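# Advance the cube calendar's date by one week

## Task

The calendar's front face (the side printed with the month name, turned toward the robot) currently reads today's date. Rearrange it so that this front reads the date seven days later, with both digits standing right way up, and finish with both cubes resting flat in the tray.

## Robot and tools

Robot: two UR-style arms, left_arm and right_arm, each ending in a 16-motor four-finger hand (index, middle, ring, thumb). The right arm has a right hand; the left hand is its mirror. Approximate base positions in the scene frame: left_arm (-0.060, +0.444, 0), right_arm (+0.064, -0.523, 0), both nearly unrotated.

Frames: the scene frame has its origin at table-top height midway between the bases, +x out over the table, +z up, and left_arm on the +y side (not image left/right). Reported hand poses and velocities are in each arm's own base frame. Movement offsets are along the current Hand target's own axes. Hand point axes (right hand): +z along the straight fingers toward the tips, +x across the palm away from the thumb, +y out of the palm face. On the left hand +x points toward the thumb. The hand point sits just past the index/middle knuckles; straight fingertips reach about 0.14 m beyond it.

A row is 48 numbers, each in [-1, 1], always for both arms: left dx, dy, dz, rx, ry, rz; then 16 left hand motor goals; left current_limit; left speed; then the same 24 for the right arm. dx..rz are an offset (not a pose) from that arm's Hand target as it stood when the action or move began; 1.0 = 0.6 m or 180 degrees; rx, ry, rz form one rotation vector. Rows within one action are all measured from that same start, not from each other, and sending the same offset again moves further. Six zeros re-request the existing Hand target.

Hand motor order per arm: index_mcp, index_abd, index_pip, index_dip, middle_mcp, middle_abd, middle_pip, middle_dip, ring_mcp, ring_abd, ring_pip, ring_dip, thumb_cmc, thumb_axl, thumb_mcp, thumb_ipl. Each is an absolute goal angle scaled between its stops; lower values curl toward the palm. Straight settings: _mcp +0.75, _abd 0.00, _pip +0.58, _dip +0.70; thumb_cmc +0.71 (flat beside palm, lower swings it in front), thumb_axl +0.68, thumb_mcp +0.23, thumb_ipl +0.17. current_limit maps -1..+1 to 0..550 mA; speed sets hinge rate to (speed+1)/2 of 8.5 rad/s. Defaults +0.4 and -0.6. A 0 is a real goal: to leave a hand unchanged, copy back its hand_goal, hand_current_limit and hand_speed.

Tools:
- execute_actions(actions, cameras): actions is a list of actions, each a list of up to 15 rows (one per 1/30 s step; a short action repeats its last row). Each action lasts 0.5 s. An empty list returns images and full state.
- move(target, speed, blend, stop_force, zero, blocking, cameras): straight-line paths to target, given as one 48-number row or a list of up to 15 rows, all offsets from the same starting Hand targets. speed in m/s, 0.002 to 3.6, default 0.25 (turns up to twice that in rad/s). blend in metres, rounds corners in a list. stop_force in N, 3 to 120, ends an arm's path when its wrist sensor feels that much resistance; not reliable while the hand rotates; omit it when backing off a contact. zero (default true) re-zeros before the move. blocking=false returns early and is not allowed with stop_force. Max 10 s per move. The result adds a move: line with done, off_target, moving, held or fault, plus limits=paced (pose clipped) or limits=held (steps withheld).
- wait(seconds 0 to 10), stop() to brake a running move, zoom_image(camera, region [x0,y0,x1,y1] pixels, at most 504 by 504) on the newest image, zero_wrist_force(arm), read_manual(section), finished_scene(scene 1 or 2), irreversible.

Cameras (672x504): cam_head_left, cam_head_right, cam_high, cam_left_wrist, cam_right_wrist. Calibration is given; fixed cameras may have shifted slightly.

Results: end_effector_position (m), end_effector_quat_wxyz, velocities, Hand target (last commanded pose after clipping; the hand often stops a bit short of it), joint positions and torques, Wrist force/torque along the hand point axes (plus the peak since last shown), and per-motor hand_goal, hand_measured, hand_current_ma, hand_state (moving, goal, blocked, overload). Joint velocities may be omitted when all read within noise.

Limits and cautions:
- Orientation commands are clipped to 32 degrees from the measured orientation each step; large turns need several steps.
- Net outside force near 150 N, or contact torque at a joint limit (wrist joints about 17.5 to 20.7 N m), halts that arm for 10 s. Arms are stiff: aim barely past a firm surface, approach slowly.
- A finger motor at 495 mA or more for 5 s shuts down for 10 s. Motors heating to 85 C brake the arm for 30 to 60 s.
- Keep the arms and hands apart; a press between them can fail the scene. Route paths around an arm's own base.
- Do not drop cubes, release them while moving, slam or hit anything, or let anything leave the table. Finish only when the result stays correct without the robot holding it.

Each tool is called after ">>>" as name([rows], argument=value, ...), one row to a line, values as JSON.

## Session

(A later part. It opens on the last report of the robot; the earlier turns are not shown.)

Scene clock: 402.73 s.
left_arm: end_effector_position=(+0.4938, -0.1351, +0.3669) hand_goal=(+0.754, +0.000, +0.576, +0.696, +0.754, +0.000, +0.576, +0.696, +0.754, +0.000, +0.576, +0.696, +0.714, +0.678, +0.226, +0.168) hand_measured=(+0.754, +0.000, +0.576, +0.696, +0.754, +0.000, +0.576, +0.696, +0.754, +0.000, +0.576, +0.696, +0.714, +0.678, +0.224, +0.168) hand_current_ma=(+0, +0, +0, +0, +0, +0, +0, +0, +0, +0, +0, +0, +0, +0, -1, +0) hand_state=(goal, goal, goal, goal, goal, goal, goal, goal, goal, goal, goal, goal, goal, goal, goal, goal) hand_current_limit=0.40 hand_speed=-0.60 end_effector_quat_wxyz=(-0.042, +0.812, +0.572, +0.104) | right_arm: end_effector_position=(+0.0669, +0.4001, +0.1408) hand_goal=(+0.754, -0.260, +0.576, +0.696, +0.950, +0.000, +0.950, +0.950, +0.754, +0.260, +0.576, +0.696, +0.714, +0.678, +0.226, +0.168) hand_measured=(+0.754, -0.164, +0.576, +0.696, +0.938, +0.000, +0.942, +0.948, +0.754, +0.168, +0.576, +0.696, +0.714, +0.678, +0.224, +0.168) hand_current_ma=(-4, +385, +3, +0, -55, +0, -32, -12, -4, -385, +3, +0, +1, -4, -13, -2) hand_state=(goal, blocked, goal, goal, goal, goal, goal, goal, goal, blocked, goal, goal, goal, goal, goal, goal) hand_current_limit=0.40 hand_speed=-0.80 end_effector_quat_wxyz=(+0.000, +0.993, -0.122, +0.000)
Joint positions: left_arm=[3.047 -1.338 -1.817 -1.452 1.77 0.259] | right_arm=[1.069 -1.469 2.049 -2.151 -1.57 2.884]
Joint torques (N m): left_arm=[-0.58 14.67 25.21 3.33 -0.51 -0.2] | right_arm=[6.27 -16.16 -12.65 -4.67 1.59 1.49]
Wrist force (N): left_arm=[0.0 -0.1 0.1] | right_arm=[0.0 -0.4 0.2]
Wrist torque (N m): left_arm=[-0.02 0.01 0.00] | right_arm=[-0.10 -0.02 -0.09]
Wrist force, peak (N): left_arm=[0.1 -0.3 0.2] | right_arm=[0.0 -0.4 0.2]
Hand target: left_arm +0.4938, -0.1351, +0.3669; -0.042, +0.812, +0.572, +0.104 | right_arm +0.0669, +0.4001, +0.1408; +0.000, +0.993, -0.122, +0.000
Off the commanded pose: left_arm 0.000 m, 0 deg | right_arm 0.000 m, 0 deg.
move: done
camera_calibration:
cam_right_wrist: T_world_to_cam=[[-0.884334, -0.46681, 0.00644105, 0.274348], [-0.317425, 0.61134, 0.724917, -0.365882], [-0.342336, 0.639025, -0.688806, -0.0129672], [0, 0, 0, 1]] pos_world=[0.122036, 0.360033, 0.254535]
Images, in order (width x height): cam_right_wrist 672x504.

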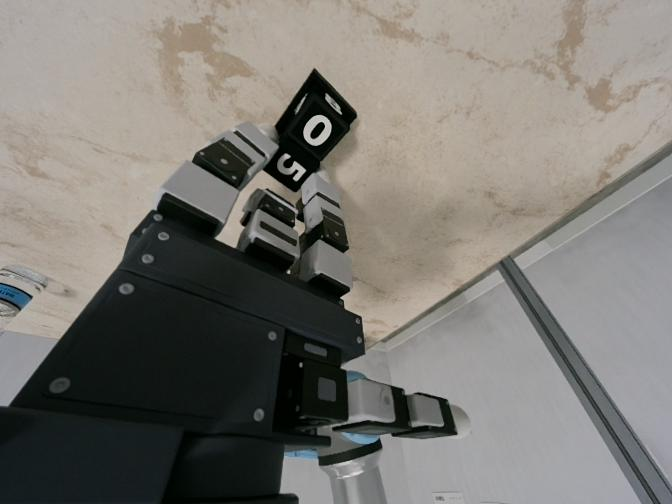

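>>> move([
  [0,0,0,0,0,0,0.754,0,0.576,0.696,0.754,0,0.576,0.696,0.754,0,0.576,0.696,0.714,0.678,0.226,0.168,0.4,-0.6,0,0,0,0,0,0,0.754,-0.05,0.576,0.696,0.95,0,0.95,0.95,0.754,0.05,0.576,0.696,0.714,0.678,0.226,0.168,0.4,-0.8],
  [0,0,0,0,0,0,0.754,0,0.576,0.696,0.754,0,0.576,0.696,0.754,0,0.576,0.696,0.714,0.678,0.226,0.168,0.4,-0.6,0,-0.0067,0,0,0,0,0.754,-0.26,0.576,0.696,0.95,0,0.95,0.95,0.754,0.26,0.576,0.696,0.714,0.678,0.226,0.168,0.4,-0.8],
  [0,0,0,0,0,0,0.754,0,0.576,0.696,0.754,0,0.576,0.696,0.754,0,0.576,0.696,0.714,0.678,0.226,0.168,0.4,-0.6,0,-0.0067,-0.133,0,0,0,0.754,-0.26,0.576,0.696,0.95,0,0.95,0.95,0.754,0.26,0.576,0.696,0.714,0.678,0.226,0.168,0.4,-0.8],
], speed=0.08, cameras=["all"])

>>> zoom_image(camera="cam_right_wrist", region=[200, 40, 400, 240])

Scene clock: 422.20 s.
left_arm: end_effector_position=(+0.4938, -0.1351, +0.3669) hand_goal=(+0.754, +0.000, +0.576, +0.696, +0.754, +0.000, +0.576, +0.696, +0.754, +0.000, +0.576, +0.696, +0.714, +0.678, +0.226, +0.168) hand_measured=(+0.754, +0.000, +0.576, +0.696, +0.754, +0.000, +0.576, +0.696, +0.754, +0.000, +0.576, +0.696, +0.714, +0.678, +0.224, +0.168) hand_current_ma=(+0, +0, +0, +0, +0, +0, +0, +0, +0, +0, +0, +0, +0, +0, -1, +0) hand_state=(goal, goal, goal, goal, goal, goal, goal, goal, goal, goal, goal, goal, goal, goal, goal, goal) hand_current_limit=0.40 hand_speed=-0.60 end_effector_quat_wxyz=(-0.042, +0.812, +0.572, +0.104) | right_arm: end_effector_position=(+0.0679, +0.4040, +0.2205) hand_goal=(+0.754, -0.260, +0.576, +0.696, +0.950, +0.000, +0.950, +0.950, +0.754, +0.260, +0.576, +0.696, +0.714, +0.678, +0.226, +0.168) hand_measured=(+0.754, -0.164, +0.576, +0.696, +0.938, +0.000, +0.942, +0.948, +0.754, +0.168, +0.576, +0.696, +0.714, +0.678, +0.224, +0.168) hand_current_ma=(-4, +385, +3, +0, -55, +0, -32, -12, -4, -385, +3, +0, +1, -4, -13, -2) hand_state=(goal, blocked, goal, goal, goal, goal, goal, goal, goal, blocked, goal, goal, goal, goal, goal, goal) hand_current_limit=0.40 hand_speed=-0.80 end_effector_quat_wxyz=(+0.000, +0.993, -0.122, +0.000)
Joint positions: left_arm=[3.047 -1.338 -1.817 -1.452 1.77 0.259] | right_arm=[1.071 -1.552 1.91 -1.929 -1.57 2.886]
Joint torques (N m): left_arm=[0.1 15.06 25.97 3.46 -0.62 -0.28] | right_arm=[-6.79 -32.58 -31.35 -1.47 0.48 -1.32]
Wrist force (N): left_arm=[0.0 -0.3 -0.2] | right_arm=[0.3 0.0 0.2]
Wrist torque (N m): left_arm=[-0.02 0.00 0.01] | right_arm=[-0.03 -0.06 -0.03]
Wrist force, peak (N): left_arm=[-0.4 -0.3 0.1] | right_arm=[-0.2 -0.2 1.1]
Hand target: left_arm +0.4938, -0.1351, +0.3669; -0.042, +0.812, +0.572, +0.104 | right_arm +0.0679, +0.4040, +0.2206; +0.000, +0.993, -0.122, +0.000
Off the commanded pose: left_arm 0.000 m, 0 deg | right_arm 0.000 m, 0 deg.
move: done
camera_calibration:
cam_right_wrist: T_world_to_cam=[[-0.884276, -0.466921, 0.00643812, 0.276575], [-0.317493, 0.611278, 0.72494, -0.425629], [-0.342425, 0.639003, -0.688782, 0.0397227], [0, 0, 0, 1]] pos_world=[0.123036, 0.363934, 0.334135]

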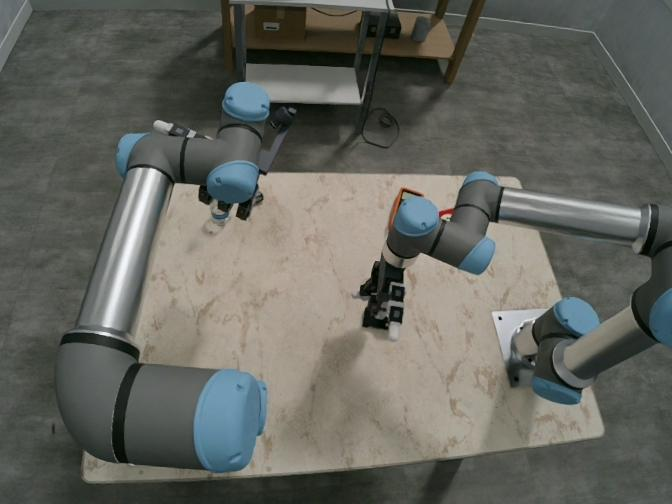

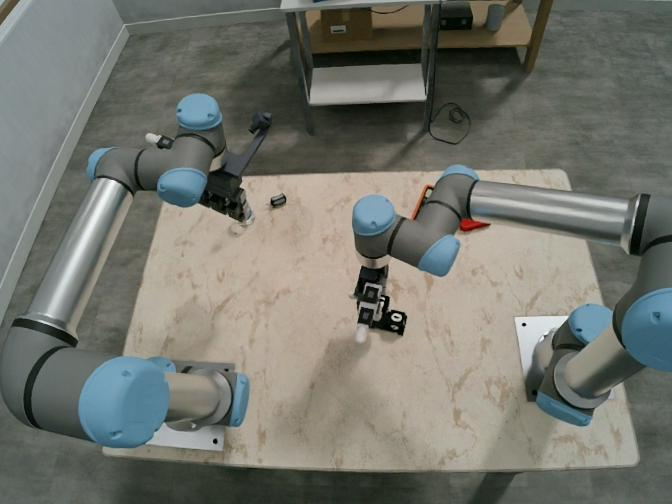

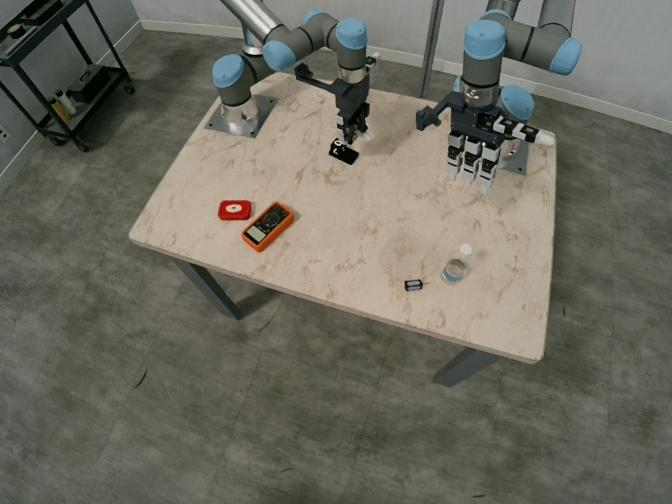

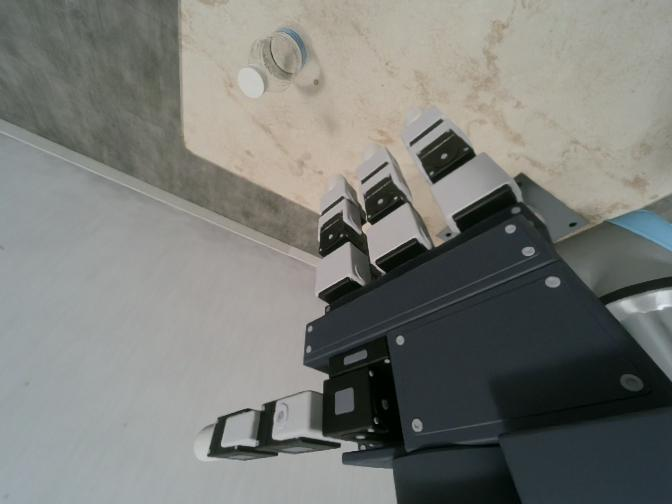

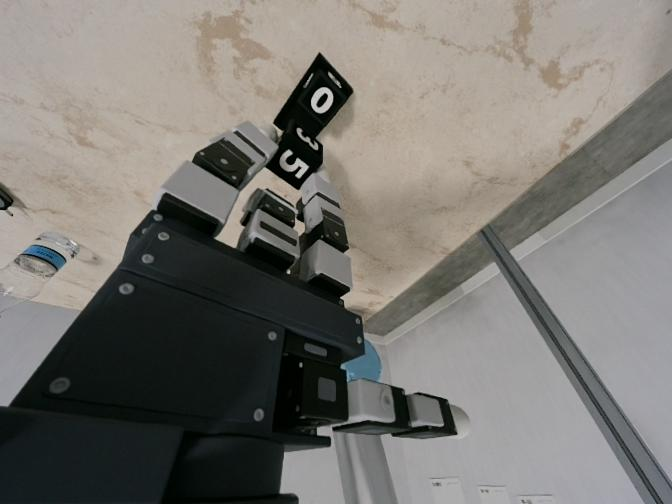

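Scaled by 2.520 from the camera's 672x504 image, which has a finer 960x720 frame.

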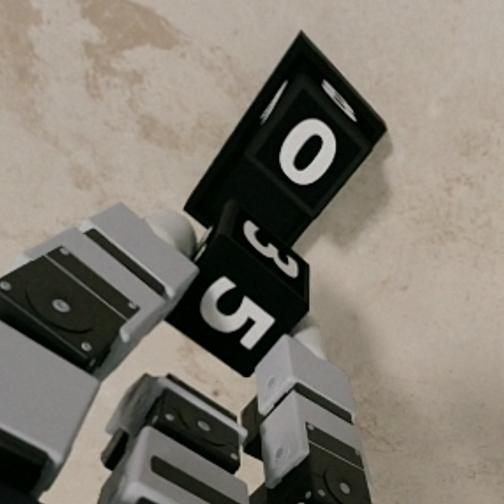

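>>> move([
  [0,0,0,0,0,0,0.754,0,0.576,0.696,0.754,0,0.576,0.696,0.754,0,0.576,0.696,0.714,0.678,0.226,0.168,0.4,-0.6,-0.185,-0.138,-0.097,0.6487,-0.1738,-0.1004,0.754,-0.26,0.576,0.696,0.95,0,0.95,0.95,0.754,0.26,0.576,0.696,0.714,0.678,0.226,0.168,0.4,-0.8],
], speed=0.3, cameras=["all"])

Scene clock: 486.70 s.
left_arm: end_effector_position=(+0.4938, -0.1351, +0.3669) hand_goal=(+0.754, +0.000, +0.576, +0.696, +0.754, +0.000, +0.576, +0.696, +0.754, +0.000, +0.576, +0.696, +0.714, +0.678, +0.226, +0.168) hand_measured=(+0.754, +0.000, +0.576, +0.696, +0.754, +0.000, +0.576, +0.696, +0.754, +0.000, +0.576, +0.696, +0.714, +0.678, +0.224, +0.168) hand_current_ma=(+0, +0, +0, +0, +0, +0, +0, +0, +0, +0, +0, +0, +0, +0, -1, +0) hand_state=(goal, goal, goal, goal, goal, goal, goal, goal, goal, goal, goal, goal, goal, goal, goal, goal) hand_current_limit=0.40 hand_speed=-0.60 end_effector_quat_wxyz=(-0.042, +0.812, +0.572, +0.104) | right_arm: end_effector_position=(-0.0198, +0.5110, +0.2789) hand_goal=(+0.754, -0.260, +0.576, +0.696, +0.950, +0.000, +0.950, +0.950, +0.754, +0.260, +0.576, +0.696, +0.714, +0.678, +0.226, +0.168) hand_measured=(+0.740, -0.164, +0.572, +0.696, +0.940, +0.000, +0.946, +0.948, +0.746, +0.170, +0.574, +0.696, +0.708, +0.678, +0.226, +0.168) hand_current_ma=(-63, +385, -13, +0, -53, +0, -19, -12, -43, -381, -7, +0, -29, -4, +0, -2) hand_state=(goal, blocked, goal, goal, goal, goal, goal, goal, goal, blocked, goal, goal, goal, goal, goal, goal) hand_current_limit=0.40 hand_speed=-0.80 end_effector_quat_wxyz=(+0.858, -0.495, -0.070, +0.121)
Joint positions: left_arm=[3.047 -1.338 -1.817 -1.452 1.77 0.259] | right_arm=[0.863 -1.081 2.304 -5.173 -0.763 3.79]
Joint torques (N m): left_arm=[-0.09 14.76 26.23 3.53 -0.74 -0.32] | right_arm=[6.42 -19.48 -14.1 -1.17 -2.64 1.42]
Wrist force (N): left_arm=[-0.1 -0.5 0.0] | right_arm=[0.4 -1.3 2.9]
Wrist torque (N m): left_arm=[-0.06 0.01 0.01] | right_arm=[-0.71 -0.27 -0.28]
Wrist force, peak (N): left_arm=[-0.1 -0.5 0.0] | right_arm=[0.7 -1.4 3.2]
Hand target: left_arm +0.4938, -0.1351, +0.3669; -0.042, +0.812, +0.572, +0.104 | right_arm -0.0198, +0.5111, +0.2789; +0.858, -0.495, -0.070, +0.121
Off the commanded pose: left_arm 0.000 m, 0 deg | right_arm 0.000 m, 0 deg.
move: done
camera_calibration:
cam_right_wrist: T_world_to_cam=[[-0.807052, 0.108881, -0.580355, 0.119625], [-0.193359, -0.977394, 0.0855192, 0.431431], [-0.557924, 0.181235, 0.809861, -0.206808], [0, 0, 0, 1]] pos_world=[0.0645817, 0.446134, 0.200016]

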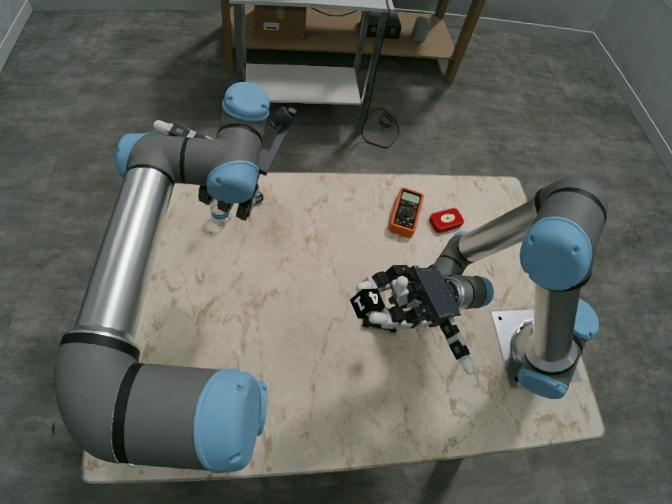

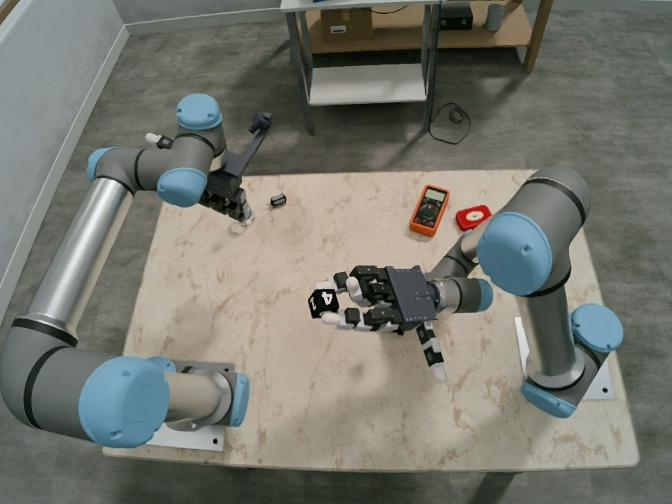

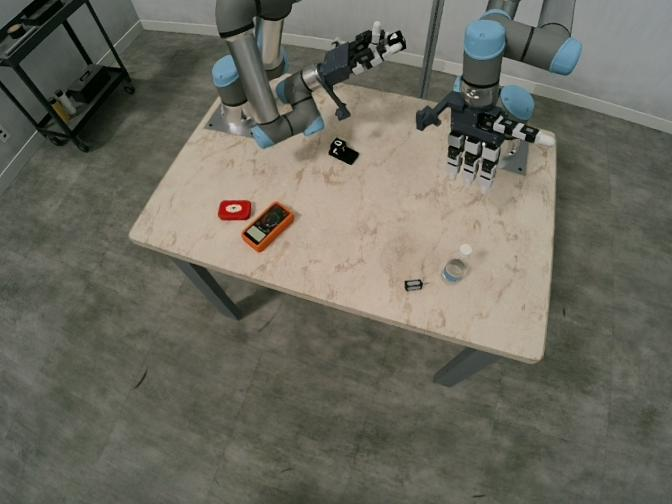

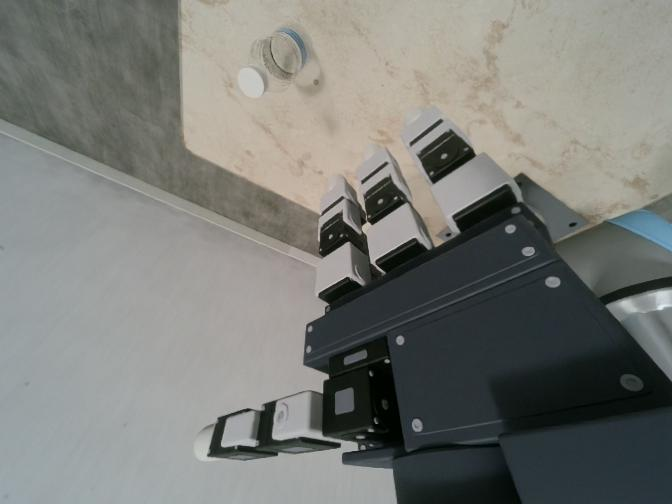

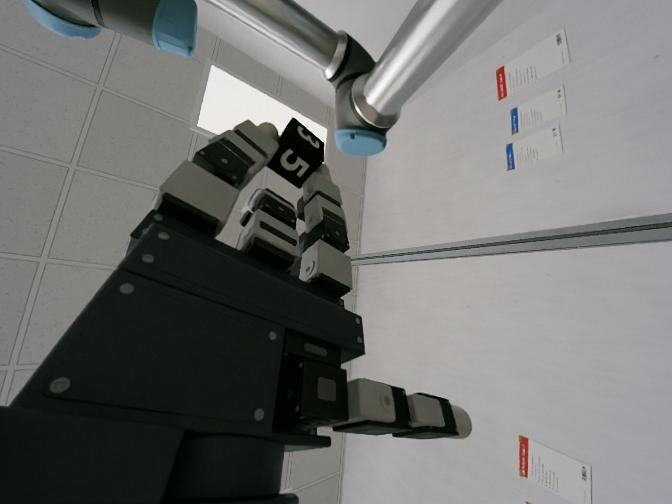

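>>> zoom_image(camera="cam_head_left", region=[340, 270, 400, 330])

>>> zoom_image(camera="cam_head_right", region=[295, 275, 355, 335])

Scaled by 8.400 from the camera's 672x504 image, which has a finer 960x720 frame.

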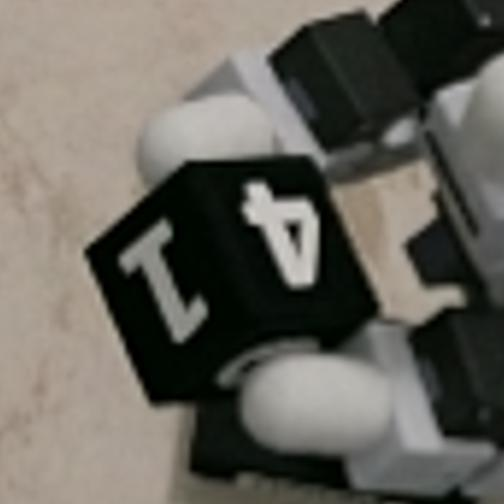

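Scaled by 8.400 from the camera's 672x504 image, which has a finer 960x720 frame.

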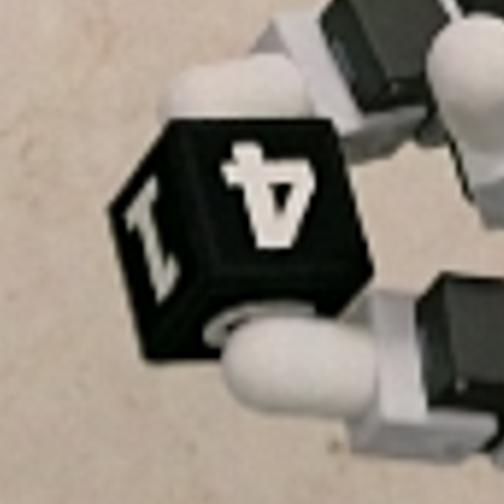

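>>> zoom_image(camera="cam_head_left", region=[350, 292, 378, 320])

>>> zoom_image(camera="cam_head_right", region=[304, 288, 332, 316])

Scaled by 18.000 from the camera's 672x504 image, which has a finer 960x720 frame.

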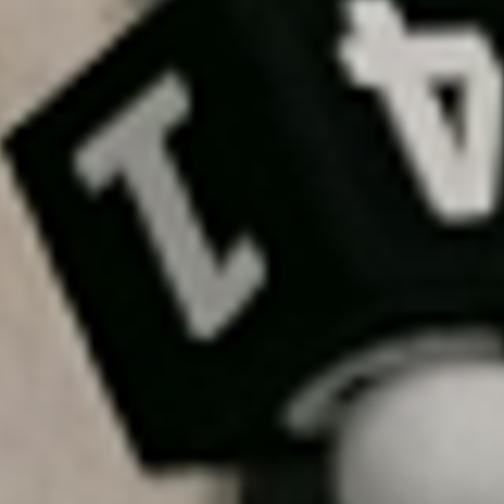

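Scaled by 18.000 from the camera's 672x504 image, which has a finer 960x720 frame.

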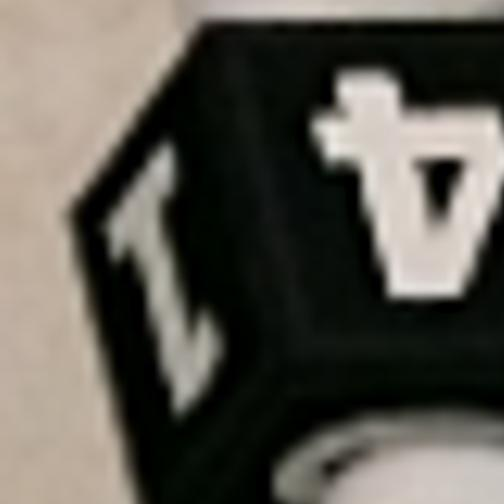

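>>> move([
  [0,0,0,0,0,0,0.754,0,0.576,0.696,0.754,0,0.576,0.696,0.754,0,0.576,0.696,0.714,0.678,0.226,0.168,0.4,-0.6,0.150,-0.160,-0.140,-0.667,0,0,0.754,-0.26,0.576,0.696,0.95,0,0.95,0.95,0.754,0.26,0.576,0.696,0.714,0.678,0.226,0.168,0.4,-0.8],
  [0,0,0,0,0,0,0.754,0,0.576,0.696,0.754,0,0.576,0.696,0.754,0,0.576,0.696,0.714,0.678,0.226,0.168,0.4,-0.6,0.490,-0.035,-0.3235,-0.5574,-0.4196,-0.2419,0.754,-0.26,0.576,0.696,0.95,0,0.95,0.95,0.754,0.26,0.576,0.696,0.714,0.678,0.226,0.168,0.4,-0.8],
], speed=0.3, blend=[0.05, 0], cameras=["cam_right_wrist", "cam_head_left"])

Scene clock: 549.40 s.
left_arm: end_effector_position=(+0.4938, -0.1351, +0.3669) hand_goal=(+0.754, +0.000, +0.576, +0.696, +0.754, +0.000, +0.576, +0.696, +0.754, +0.000, +0.576, +0.696, +0.714, +0.678, +0.226, +0.168) hand_measured=(+0.754, +0.000, +0.576, +0.696, +0.754, +0.000, +0.576, +0.696, +0.754, +0.000, +0.576, +0.696, +0.714, +0.678, +0.224, +0.168) hand_current_ma=(+0, +0, +0, +0, +0, +0, +0, +0, +0, +0, +0, +0, +0, +0, -1, +0) hand_state=(goal, goal, goal, goal, goal, goal, goal, goal, goal, goal, goal, goal, goal, goal, goal, goal) hand_current_limit=0.40 hand_speed=-0.60 end_effector_quat_wxyz=(-0.042, +0.812, +0.572, +0.104) | right_arm: end_effector_position=(+0.3120, +0.4207, +0.2000) hand_goal=(+0.754, -0.260, +0.576, +0.696, +0.950, +0.000, +0.950, +0.950, +0.754, +0.260, +0.576, +0.696, +0.714, +0.678, +0.226, +0.168) hand_measured=(+0.746, -0.164, +0.572, +0.696, +0.940, +0.000, +0.946, +0.948, +0.752, +0.170, +0.574, +0.696, +0.712, +0.678, +0.224, +0.168) hand_current_ma=(-39, +385, -15, +0, -51, +0, -19, -12, -9, -380, -8, +0, -10, -4, -12, -2) hand_state=(goal, blocked, goal, goal, goal, goal, goal, goal, goal, blocked, goal, goal, goal, goal, goal, goal) hand_current_limit=0.40 hand_speed=-0.80 end_effector_quat_wxyz=(+0.000, +0.707, +0.707, +0.000)
Joint positions: left_arm=[3.047 -1.338 -1.817 -1.452 1.77 0.259] | right_arm=[0.827 -1.521 1.933 -1.983 -1.571 0.828]
Joint torques (N m): left_arm=[-0.48 15.14 25.64 3.75 -1.12 -0.35] | right_arm=[-7.89 -15.91 -14.26 -4.79 1.77 -2.11]
Wrist force (N): left_arm=[-0.1 -0.1 0.1] | right_arm=[0.1 -0.1 0.4]
Wrist torque (N m): left_arm=[-0.02 0.01 0.00] | right_arm=[-0.07 -0.03 0.09]
Wrist force, peak (N): left_arm=[0.0 -0.5 0.0] | right_arm=[0.4 -1.5 3.2]
Hand target: left_arm +0.4938, -0.1351, +0.3669; -0.042, +0.812, +0.572, +0.104 | right_arm +0.3121, +0.4207, +0.2000; +0.000, +0.707, +0.707, +0.000
Off the commanded pose: left_arm 0.000 m, 0 deg | right_arm 0.000 m, 0 deg.
move: done
camera_calibration:
cam_right_wrist: T_world_to_cam=[[0.665719, -0.746173, 0.00667191, 0.134114], [-0.517116, -0.454877, 0.725037, 0.167289], [-0.537968, -0.486121, -0.688678, 0.632836], [0, 0, 0, 1]] pos_world=[0.337672, 0.483803, 0.313635]
Images, in order (width x height): cam_head_left 672x504, cam_right_wrist 672x504.

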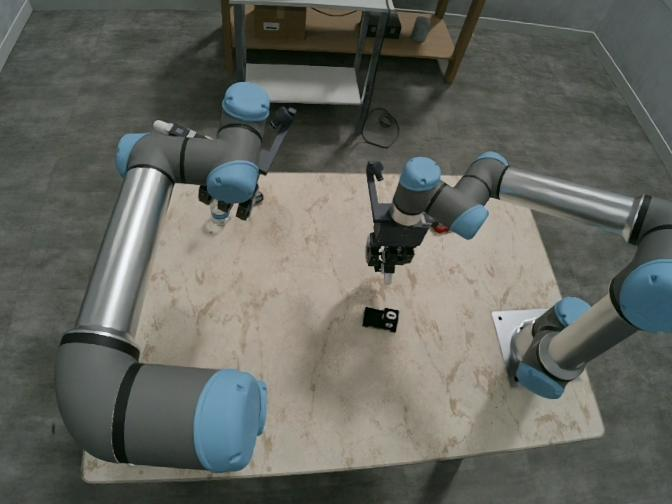

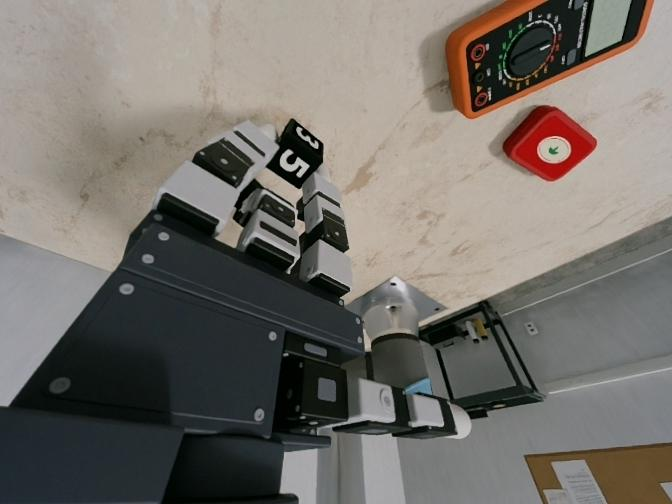

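>>> move([
  [0,0,0,0,0,0,0.754,0,0.576,0.696,0.754,0,0.576,0.696,0.754,0,0.576,0.696,0.714,0.678,0.226,0.168,0.4,-0.6,0,0,0.1,0,0,0,0.754,-0.26,0.576,0.696,0.95,0,0.95,0.95,0.754,0.26,0.576,0.696,0.714,0.678,0.226,0.168,0.4,-0.8],
], speed=0.1)

>>> move([
  [0,0,0,0,0,0,0.754,0,0.576,0.696,0.754,0,0.576,0.696,0.754,0,0.576,0.696,0.714,0.678,0.226,0.168,0.4,-0.6,0,0,0.02,0,0,0,0.754,-0.26,0.576,0.696,0.95,0,0.95,0.95,0.754,0.26,0.576,0.696,0.714,0.678,0.226,0.168,0.4,-0.8],
], speed=0.02, stop_force=3, cameras=["cam_right_wrist"])

Scene clock: 559.17 s.
left_arm: end_effector_position=(+0.4938, -0.1351, +0.3669) hand_goal=(+0.754, +0.000, +0.576, +0.696, +0.754, +0.000, +0.576, +0.696, +0.754, +0.000, +0.576, +0.696, +0.714, +0.678, +0.226, +0.168) hand_measured=(+0.754, +0.000, +0.576, +0.696, +0.754, +0.000, +0.576, +0.696, +0.754, +0.000, +0.576, +0.696, +0.714, +0.678, +0.224, +0.168) hand_current_ma=(+0, +0, +0, +0, +0, +0, +0, +0, +0, +0, +0, +0, +0, +0, -1, +0) hand_state=(goal, goal, goal, goal, goal, goal, goal, goal, goal, goal, goal, goal, goal, goal, goal, goal) hand_current_limit=0.40 hand_speed=-0.60 end_effector_quat_wxyz=(-0.042, +0.812, +0.572, +0.104) | right_arm: end_effector_position=(+0.3121, +0.4206, +0.1401) hand_goal=(+0.754, -0.260, +0.576, +0.696, +0.950, +0.000, +0.950, +0.950, +0.754, +0.260, +0.576, +0.696, +0.714, +0.678, +0.226, +0.168) hand_measured=(+0.746, -0.164, +0.572, +0.696, +0.940, +0.000, +0.946, +0.948, +0.752, +0.170, +0.574, +0.696, +0.712, +0.678, +0.224, +0.168) hand_current_ma=(-39, +385, -15, +0, -51, +0, -19, -12, -9, -380, -8, +0, -10, -4, -13, -2) hand_state=(goal, blocked, goal, goal, goal, goal, goal, goal, goal, blocked, goal, goal, goal, goal, goal, goal) hand_current_limit=0.40 hand_speed=-0.80 end_effector_quat_wxyz=(+0.000, +0.707, +0.707, +0.000)
Joint positions: left_arm=[3.047 -1.338 -1.817 -1.452 1.77 0.259] | right_arm=[0.827 -1.448 2.027 -2.149 -1.571 0.827]
Joint torques (N m): left_arm=[-0.82 14.99 27.14 3.9 -0.99 -0.51] | right_arm=[4.77 -16.84 -11.48 -4.36 -1.25 0.16]
Wrist force (N): left_arm=[0.0 -0.1 0.1] | right_arm=[0.1 -0.3 0.7]
Wrist torque (N m): left_arm=[-0.02 0.01 0.01] | right_arm=[-0.14 -0.03 0.07]
Wrist force, peak (N): left_arm=[0.2 -0.1 -0.4] | right_arm=[0.1 -0.3 1.1]
Hand target: left_arm +0.4938, -0.1351, +0.3669; -0.042, +0.812, +0.572, +0.104 | right_arm +0.3121, +0.4206, +0.1400; +0.000, +0.707, +0.707, +0.000
Off the commanded pose: left_arm 0.000 m, 0 deg | right_arm 0.000 m, 0 deg.
move: done

Scene clock: 560.83 s.
left_arm: end_effector_position=(+0.4938, -0.1351, +0.3669) hand_goal=(+0.754, +0.000, +0.576, +0.696, +0.754, +0.000, +0.576, +0.696, +0.754, +0.000, +0.576, +0.696, +0.714, +0.678, +0.226, +0.168) hand_measured=(+0.754, +0.000, +0.576, +0.696, +0.754, +0.000, +0.576, +0.696, +0.754, +0.000, +0.576, +0.696, +0.714, +0.678, +0.224, +0.168) hand_current_ma=(+0, +0, +0, +0, +0, +0, +0, +0, +0, +0, +0, +0, +0, +0, -1, +0) hand_state=(goal, goal, goal, goal, goal, goal, goal, goal, goal, goal, goal, goal, goal, goal, goal, goal) hand_current_limit=0.40 hand_speed=-0.60 end_effector_quat_wxyz=(-0.042, +0.812, +0.572, +0.104) | right_arm: end_effector_position=(+0.3120, +0.4206, +0.1307) hand_goal=(+0.754, -0.260, +0.576, +0.696, +0.950, +0.000, +0.950, +0.950, +0.754, +0.260, +0.576, +0.696, +0.714, +0.678, +0.226, +0.168) hand_measured=(+0.746, -0.164, +0.572, +0.696, +0.940, +0.000, +0.946, +0.948, +0.752, +0.170, +0.574, +0.696, +0.712, +0.678, +0.224, +0.168) hand_current_ma=(-37, +385, -15, +0, -51, +0, -19, -12, -8, -380, -8, +0, -10, -4, -13, -2) hand_state=(goal, blocked, goal, goal, goal, goal, goal, goal, goal, blocked, goal, goal, goal, goal, goal, goal) hand_current_limit=0.40 hand_speed=-0.80 end_effector_quat_wxyz=(+0.000, +0.707, +0.707, +0.000)
Joint positions: left_arm=[3.047 -1.338 -1.817 -1.452 1.77 0.259] | right_arm=[0.827 -1.434 2.039 -2.175 -1.571 0.827]
Joint torques (N m): left_arm=[0.54 14.59 27.22 3.84 -1.01 -0.57] | right_arm=[4.62 -36.61 -28.23 -1.1 -0.92 1.01]
Wrist force (N): left_arm=[0.0 -0.2 -0.1] | right_arm=[0.3 -0.3 0.3]
Wrist torque (N m): left_arm=[-0.02 0.00 0.00] | right_arm=[-0.11 -0.05 0.09]
Wrist force, peak (N): left_arm=[0.1 -0.3 -0.2] | right_arm=[0.3 -0.5 -3.6]
Hand target: left_arm +0.4938, -0.1351, +0.3669; -0.042, +0.812, +0.572, +0.104 | right_arm +0.3120, +0.4206, +0.1307; +0.000, +0.707, +0.707, +0.000 (not the last commanded pose)
Off the commanded pose: left_arm 0.000 m, 0 deg | right_arm 0.003 m, 0 deg.
move: contact (right_arm)
camera_calibration:
cam_right_wrist: T_world_to_cam=[[0.665982, -0.745939, 0.00661662, 0.134455], [-0.516907, -0.455069, 0.725065, 0.217497], [-0.537843, -0.4863, -0.688648, 0.585094], [0, 0, 0, 1]] pos_world=[0.337571, 0.483803, 0.244335]
Images, in order (width x height): cam_right_wrist 672x504.

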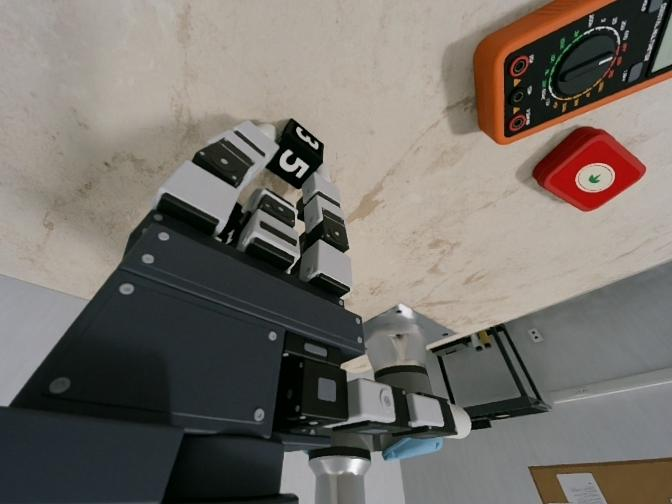

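>>> zoom_image(camera="cam_right_wrist", region=[230, 90, 370, 230])

Scaled by 3.600 from the camera's 672x504 image, which has a finer 960x720 frame.

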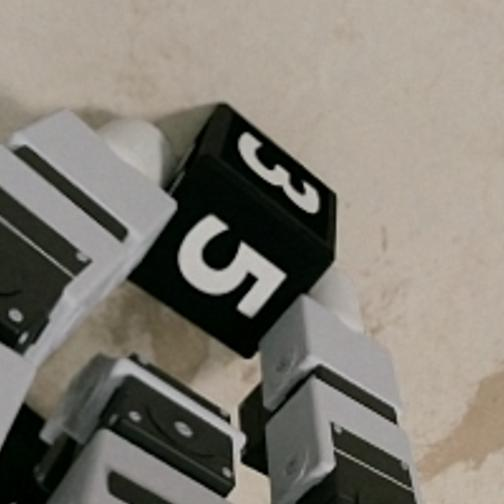

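>>> move([
  [0,0,0,0,0,0,0.754,0,0.576,0.696,0.754,0,0.576,0.696,0.754,0,0.576,0.696,0.714,0.678,0.226,0.168,0.4,-0.6,0,0,0,0,0,0,0.754,0.05,0.576,0.696,0.95,0,0.95,0.95,0.754,-0.05,0.576,0.696,0.714,0.678,0.226,0.168,0.4,-0.8],
  [0,0,0,0,0,0,0.754,0,0.576,0.696,0.754,0,0.576,0.696,0.754,0,0.576,0.696,0.714,0.678,0.226,0.168,0.4,-0.6,0,0,-0.167,0,0,0,0.754,0.05,0.576,0.696,-0.42,0,-0.737,0,0.754,-0.05,0.576,0.696,0.714,0.678,0.226,0.168,0.4,-0.5],
  [0,0,0,0,0,0,0.754,0,0.576,0.696,0.754,0,0.576,0.696,0.754,0,0.576,0.696,0.714,0.678,0.226,0.168,0.4,-0.6,-0.275,-0.164,0.055,0.1954,0.1954,0.4717,0.754,0.05,0.576,0.696,-0.42,0,-0.737,0,0.754,-0.05,0.576,0.696,0.714,0.678,0.226,0.168,0.4,-0.5],
], speed=0.25, cameras=["cam_right_wrist", "cam_head_left", "cam_head_right"])

Scene clock: 631.83 s.
left_arm: end_effector_position=(+0.4938, -0.1351, +0.3669) hand_goal=(+0.754, +0.000, +0.576, +0.696, +0.754, +0.000, +0.576, +0.696, +0.754, +0.000, +0.576, +0.696, +0.714, +0.678, +0.226, +0.168) hand_measured=(+0.754, +0.000, +0.576, +0.696, +0.754, +0.000, +0.576, +0.696, +0.754, +0.000, +0.576, +0.696, +0.714, +0.678, +0.224, +0.168) hand_current_ma=(+0, +0, +0, +0, +0, +0, +0, +0, +0, +0, +0, +0, +0, +0, -1, +0) hand_state=(goal, goal, goal, goal, goal, goal, goal, goal, goal, goal, goal, goal, goal, goal, goal, goal) hand_current_limit=0.40 hand_speed=-0.60 end_effector_quat_wxyz=(-0.042, +0.812, +0.572, +0.104) | right_arm: end_effector_position=(+0.2136, +0.2557, +0.0978) hand_goal=(+0.754, +0.050, +0.576, +0.696, -0.420, +0.000, -0.736, +0.000, +0.754, -0.050, +0.576, +0.696, +0.714, +0.678, +0.226, +0.168) hand_measured=(+0.748, +0.048, +0.572, +0.696, -0.404, +0.000, -0.732, +0.002, +0.750, -0.046, +0.574, +0.696, +0.710, +0.678, +0.224, +0.168) hand_current_ma=(-27, -11, -15, +0, +83, +0, +16, +11, -24, +12, -8, +0, -16, -4, -14, -2) hand_state=(goal, goal, goal, goal, goal, goal, goal, goal, goal, goal, goal, goal, goal, goal, goal, goal) hand_current_limit=0.40 hand_speed=-0.50 end_effector_quat_wxyz=(-0.382, +0.924, +0.000, +0.000) end_effector_velocity=(-0.002, -0.001, -0.001) end_effector_angular_velocity=(+0.001, +0.004, -0.003)
Joint positions: left_arm=[3.047 -1.338 -1.817 -1.452 1.77 0.259] | right_arm=[0.084 -1.949 2.625 -2.33 -0.79 1.689]
Joint velocities: left_arm=[within noise] | right_arm=[-0.003 -0.002 0.005 0.002 0.002 -0.001]
Joint torques (N m): left_arm=[-0.04 14.22 27.29 4 -1.03 -0.61] | right_arm=[-9.07 -12.03 -12.68 -1.25 3.77 -1.34]
Wrist force (N): left_arm=[-0.1 -0.2 -0.2] | right_arm=[-0.3 -0.4 1.0]
Wrist torque (N m): left_arm=[0.00 0.02 0.00] | right_arm=[-0.12 -0.04 -0.23]
Wrist force, peak (N): left_arm=[-0.2 -0.4 -0.2] | right_arm=[0.3 -0.5 1.2]
Hand target: left_arm +0.4938, -0.1351, +0.3669; -0.042, +0.812, +0.572, +0.104 | right_arm +0.2135, +0.2556, +0.0978; -0.382, +0.924, +0.000, +0.000
Off the commanded pose: left_arm 0.000 m, 0 deg | right_arm 0.000 m, 0 deg.
move: done
camera_calibration:
cam_right_wrist: T_world_to_cam=[[-0.745628, -0.476192, -0.466133, 0.355973], [-0.455645, -0.146088, 0.878092, 0.00834572], [-0.486237, 0.867121, -0.108047, 0.0153818], [0, 0, 0, 1]] pos_world=[0.276705, 0.157393, 0.160264]
Images, in order (width x height): cam_head_left 672x504, cam_head_right 672x504, cam_right_wrist 672x504.

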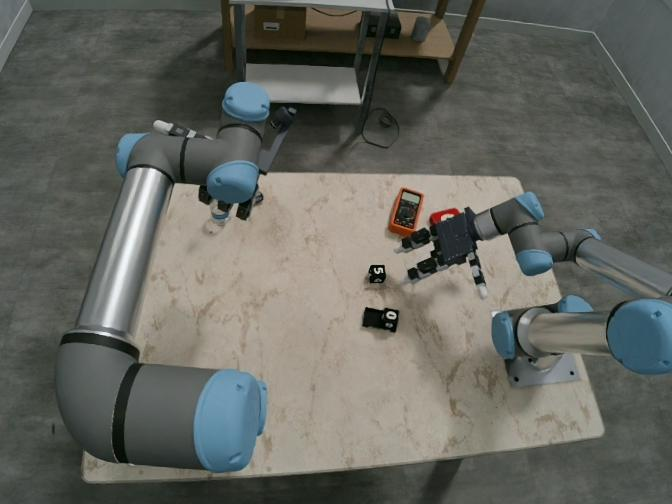

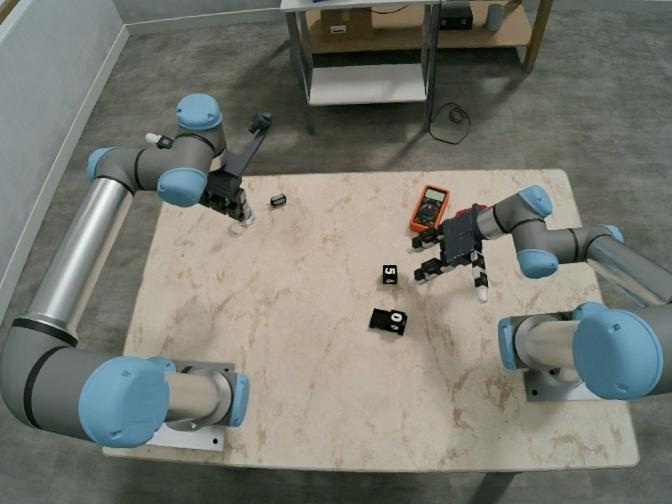

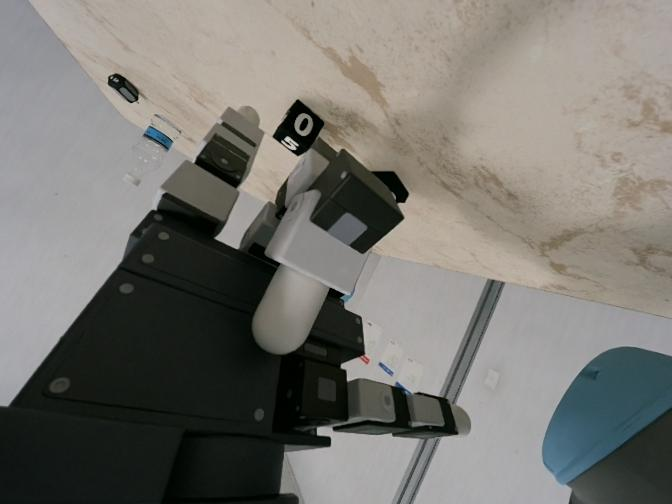

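>>> move([
  [0,0,0,0,0,0,0.754,0,0.576,0.696,0.754,0,0.576,0.696,0.754,0,0.576,0.696,0.714,0.678,0.226,0.168,0.4,-0.6,0,0,0.1333,0,0,0,0.754,0.05,0.576,0.696,-0.42,0,-0.737,0,0.754,-0.05,0.576,0.696,0.714,0.678,0.226,0.168,0.4,-0.8],
], speed=0.1, cameras=["cam_right_wrist"])

>>> zoom_image(camera="cam_right_wrist", region=[200, 70, 380, 230])

Scene clock: 639.27 s.
left_arm: end_effector_position=(+0.4938, -0.1351, +0.3669) hand_goal=(+0.754, +0.000, +0.576, +0.696, +0.754, +0.000, +0.576, +0.696, +0.754, +0.000, +0.576, +0.696, +0.714, +0.678, +0.226, +0.168) hand_measured=(+0.754, +0.000, +0.576, +0.696, +0.754, +0.000, +0.576, +0.696, +0.754, +0.000, +0.576, +0.696, +0.714, +0.678, +0.224, +0.168) hand_current_ma=(+0, +0, +0, +0, +0, +0, +0, +0, +0, +0, +0, +0, +0, +0, -1, +0) hand_state=(goal, goal, goal, goal, goal, goal, goal, goal, goal, goal, goal, goal, goal, goal, goal, goal) hand_current_limit=0.40 hand_speed=-0.60 end_effector_quat_wxyz=(-0.042, +0.812, +0.572, +0.104) | right_arm: end_effector_position=(+0.2135, +0.3121, +0.0413) hand_goal=(+0.754, +0.050, +0.576, +0.696, -0.420, +0.000, -0.736, +0.000, +0.754, -0.050, +0.576, +0.696, +0.714, +0.678, +0.226, +0.168) hand_measured=(+0.748, +0.048, +0.572, +0.696, -0.404, +0.000, -0.732, +0.002, +0.748, -0.046, +0.574, +0.696, +0.710, +0.678, +0.224, +0.168) hand_current_ma=(-28, -11, -15, +0, +80, +0, +16, +11, -24, +12, -8, +0, -17, -4, -14, -2) hand_state=(goal, goal, goal, goal, goal, goal, goal, goal, goal, goal, goal, goal, goal, goal, goal, goal) hand_current_limit=0.40 hand_speed=-0.80 end_effector_quat_wxyz=(-0.382, +0.924, +0.000, +0.000)
Joint positions: left_arm=[3.047 -1.338 -1.817 -1.452 1.77 0.259] | right_arm=[0.291 -1.534 2.642 -2.958 -0.827 1.972]
Joint torques (N m): left_arm=[0.06 15.07 27.63 4.09 -0.9 -0.8] | right_arm=[5.44 -4.47 -20.46 -5.18 -0.46 1.75]
Wrist force (N): left_arm=[-0.2 -0.1 -0.1] | right_arm=[0.3 -0.4 0.9]
Wrist torque (N m): left_arm=[-0.01 0.02 -0.01] | right_arm=[-0.11 -0.11 -0.19]
Wrist force, peak (N): left_arm=[-0.2 -0.4 -0.2] | right_arm=[0.2 -0.6 1.3]
Hand target: left_arm +0.4938, -0.1351, +0.3669; -0.042, +0.812, +0.572, +0.104 | right_arm +0.2135, +0.3122, +0.0412; -0.382, +0.924, +0.000, +0.000
Off the commanded pose: left_arm 0.000 m, 0 deg | right_arm 0.000 m, 0 deg.
move: done
camera_calibration:
cam_right_wrist: T_world_to_cam=[[-0.745882, -0.47588, -0.466046, 0.356442], [-0.455466, -0.146143, 0.878176, 0.0662385], [-0.486015, 0.867284, -0.107742, -0.0397671], [0, 0, 0, 1]] pos_world=[0.276705, 0.213793, 0.103665]
Images, in order (width x height): cam_right_wrist 672x504.

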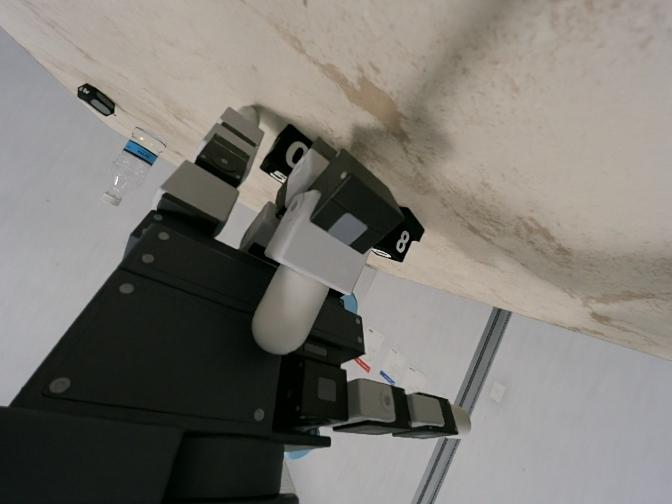

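Scaled by 2.800 from the camera's 672x504 image, which has a finer 960x720 frame.

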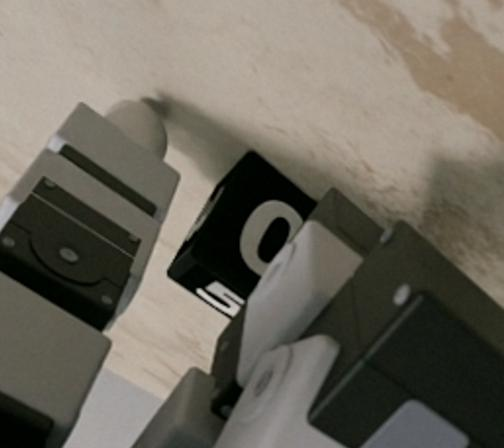

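>>> move([
  [0,0,0,0,0,0,0.754,0,0.576,0.696,0.754,0,0.576,0.696,0.754,0,0.576,0.696,0.714,0.678,0.226,0.168,0.4,-0.6,0,0,0,0,0,0,0.754,-0.26,0.576,0.696,-0.42,0,-0.737,0,0.754,0.26,0.576,0.696,0.714,0.678,0.226,0.168,0.4,-0.8],
], speed=0.1, cameras=["cam_right_wrist"])

>>> zoom_image(camera="cam_right_wrist", region=[200, 70, 380, 230])

Scene clock: 650.37 s.
left_arm: end_effector_position=(+0.4938, -0.1351, +0.3669) hand_goal=(+0.754, +0.000, +0.576, +0.696, +0.754, +0.000, +0.576, +0.696, +0.754, +0.000, +0.576, +0.696, +0.714, +0.678, +0.226, +0.168) hand_measured=(+0.754, +0.000, +0.576, +0.696, +0.754, +0.000, +0.576, +0.696, +0.754, +0.000, +0.576, +0.696, +0.714, +0.678, +0.224, +0.168) hand_current_ma=(+0, +0, +0, +0, +0, +0, +0, +0, +0, +0, +0, +0, +0, +0, -1, +0) hand_state=(goal, goal, goal, goal, goal, goal, goal, goal, goal, goal, goal, goal, goal, goal, goal, goal) hand_current_limit=0.40 hand_speed=-0.60 end_effector_quat_wxyz=(-0.042, +0.812, +0.572, +0.104) | right_arm: end_effector_position=(+0.2135, +0.3122, +0.0412) hand_goal=(+0.754, -0.260, +0.576, +0.696, -0.420, +0.000, -0.736, +0.000, +0.754, +0.260, +0.576, +0.696, +0.714, +0.678, +0.226, +0.168) hand_measured=(+0.748, -0.136, +0.572, +0.696, -0.404, +0.000, -0.732, +0.002, +0.748, +0.138, +0.574, +0.696, +0.710, +0.678, +0.224, +0.168) hand_current_ma=(-31, +385, -15, +0, +80, +0, +16, +11, -24, -385, -8, +0, -17, -4, -14, -2) hand_state=(goal, moving, goal, goal, goal, goal, goal, goal, goal, moving, goal, goal, goal, goal, goal, goal) hand_current_limit=0.40 hand_speed=-0.80 end_effector_quat_wxyz=(-0.382, +0.924, +0.000, +0.000)
Joint positions: left_arm=[3.047 -1.338 -1.817 -1.452 1.77 0.259] | right_arm=[0.291 -1.534 2.642 -2.958 -0.827 1.972]
Joint torques (N m): left_arm=[0.18 15.28 27.13 4.18 -0.98 -0.91] | right_arm=[6.33 -4.59 -19.04 -4.85 -0.61 1.5]
Wrist force (N): left_arm=[0.0 -0.2 0.1] | right_arm=[0.2 -0.4 0.8]
Wrist torque (N m): left_arm=[-0.04 0.01 0.00] | right_arm=[-0.07 -0.07 -0.19]
Wrist force, peak (N): left_arm=[-0.1 -0.4 0.1] | right_arm=[-0.2 -0.3 1.3]
Hand target: left_arm +0.4938, -0.1351, +0.3669; -0.042, +0.812, +0.572, +0.104 | right_arm +0.2135, +0.3122, +0.0412; -0.382, +0.924, +0.000, +0.000
Off the commanded pose: left_arm 0.000 m, 0 deg | right_arm 0.000 m, 0 deg.
move: done
camera_calibration:
cam_right_wrist: T_world_to_cam=[[-0.745862, -0.475845, -0.466113, 0.356436], [-0.455586, -0.146062, 0.878127, 0.0662595], [-0.485934, 0.867316, -0.107846, -0.0397852], [0, 0, 0, 1]] pos_world=[0.276706, 0.213793, 0.103665]
Images, in order (width x height): cam_right_wrist 672x504.

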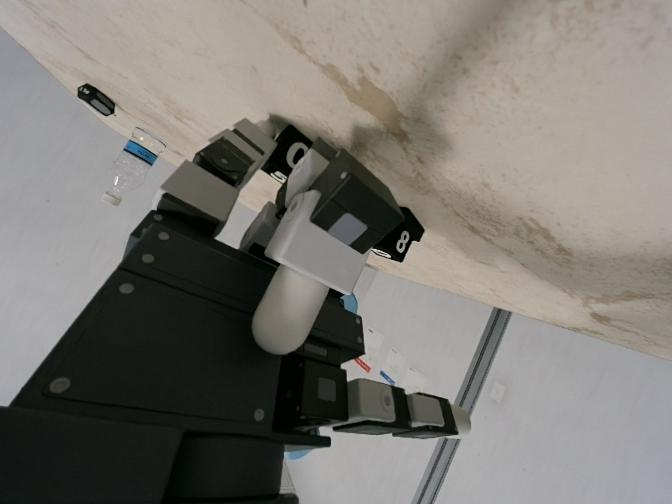

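Scaled by 2.800 from the camera's 672x504 image, which has a finer 960x720 frame.

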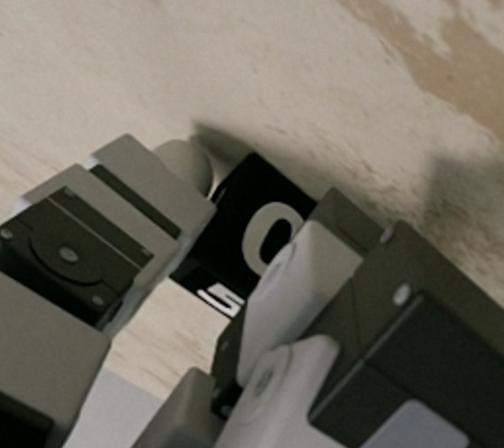

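>>> wait(seconds=0.5, cameras=["cam_right_wrist"])

>>> zoom_image(camera="cam_right_wrist", region=[220, 80, 360, 200])

Scene clock: 663.77 s.
left_arm: end_effector_position=(+0.4938, -0.1351, +0.3669) hand_goal=(+0.754, +0.000, +0.576, +0.696, +0.754, +0.000, +0.576, +0.696, +0.754, +0.000, +0.576, +0.696, +0.714, +0.678, +0.226, +0.168) hand_measured=(+0.754, +0.000, +0.576, +0.696, +0.754, +0.000, +0.576, +0.696, +0.754, +0.000, +0.576, +0.696, +0.714, +0.678, +0.224, +0.168) hand_current_ma=(+0, +0, +0, +0, +0, +0, +0, +0, +0, +0, +0, +0, +0, +0, -1, +0) hand_state=(goal, goal, goal, goal, goal, goal, goal, goal, goal, goal, goal, goal, goal, goal, goal, goal) hand_current_limit=0.40 hand_speed=-0.60 end_effector_quat_wxyz=(-0.042, +0.812, +0.572, +0.104) | right_arm: end_effector_position=(+0.2135, +0.3122, +0.0412) hand_goal=(+0.754, -0.260, +0.576, +0.696, -0.420, +0.000, -0.736, +0.000, +0.754, +0.260, +0.576, +0.696, +0.714, +0.678, +0.226, +0.168) hand_measured=(+0.748, -0.136, +0.572, +0.696, -0.404, +0.000, -0.732, +0.002, +0.748, +0.138, +0.574, +0.696, +0.710, +0.678, +0.224, +0.168) hand_current_ma=(-31, +385, -15, +0, +80, +0, +16, +11, -24, -385, -8, +0, -17, -4, -14, -2) hand_state=(goal, blocked, goal, goal, goal, goal, goal, goal, goal, blocked, goal, goal, goal, goal, goal, goal) hand_current_limit=0.40 hand_speed=-0.80 end_effector_quat_wxyz=(-0.382, +0.924, +0.000, +0.000)
Joint positions: left_arm=[3.047 -1.338 -1.817 -1.452 1.77 0.259] | right_arm=[0.291 -1.534 2.642 -2.958 -0.827 1.972]
Joint torques (N m): left_arm=[0.26 15.1 27.49 4.05 -0.83 -0.73] | right_arm=[6.28 -4.3 -8.87 -4.86 -0.61 1.52]
Wrist force (N): left_arm=[0.0 -0.1 0.0] | right_arm=[0.1 -0.6 0.3]
Wrist torque (N m): left_arm=[0.00 0.01 0.00] | right_arm=[-0.04 -0.04 -0.20]
Wrist force, peak (N): left_arm=[0.1 -0.3 -0.3] | right_arm=[0.3 -1.1 0.8]
Hand target: left_arm +0.4938, -0.1351, +0.3669; -0.042, +0.812, +0.572, +0.104 | right_arm +0.2135, +0.3122, +0.0412; -0.382, +0.924, +0.000, +0.000
Off the commanded pose: left_arm 0.000 m, 0 deg | right_arm 0.000 m, 0 deg.
wait: 0.50 s; at rest from the start
camera_calibration:
cam_right_wrist: T_world_to_cam=[[-0.745862, -0.475845, -0.466113, 0.356436], [-0.455586, -0.146062, 0.878127, 0.0662595], [-0.485934, 0.867316, -0.107846, -0.0397852], [0, 0, 0, 1]] pos_world=[0.276706, 0.213793, 0.103665]
Images, in order (width x height): cam_right_wrist 672x504.

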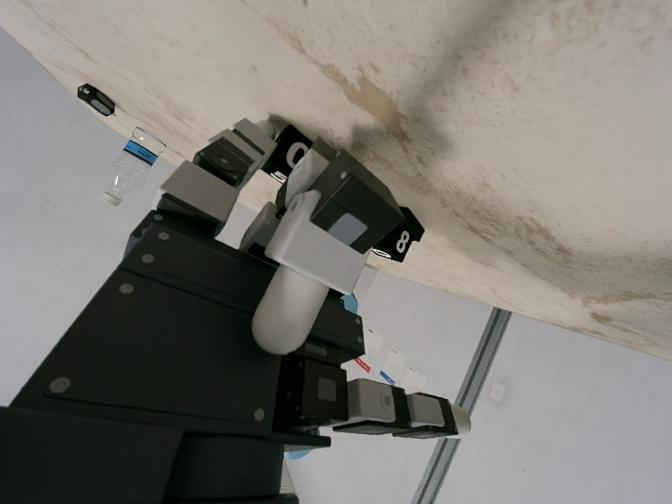

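Scaled by 3.600 from the camera's 672x504 image, which has a finer 960x720 frame.

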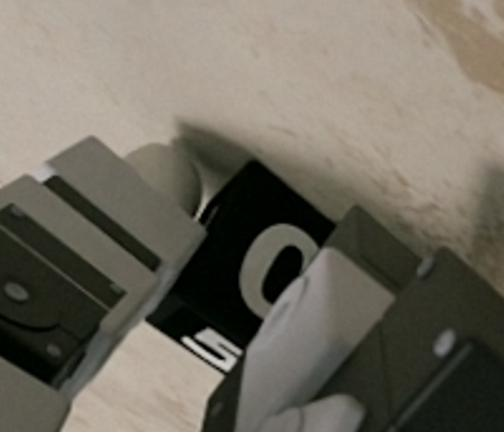

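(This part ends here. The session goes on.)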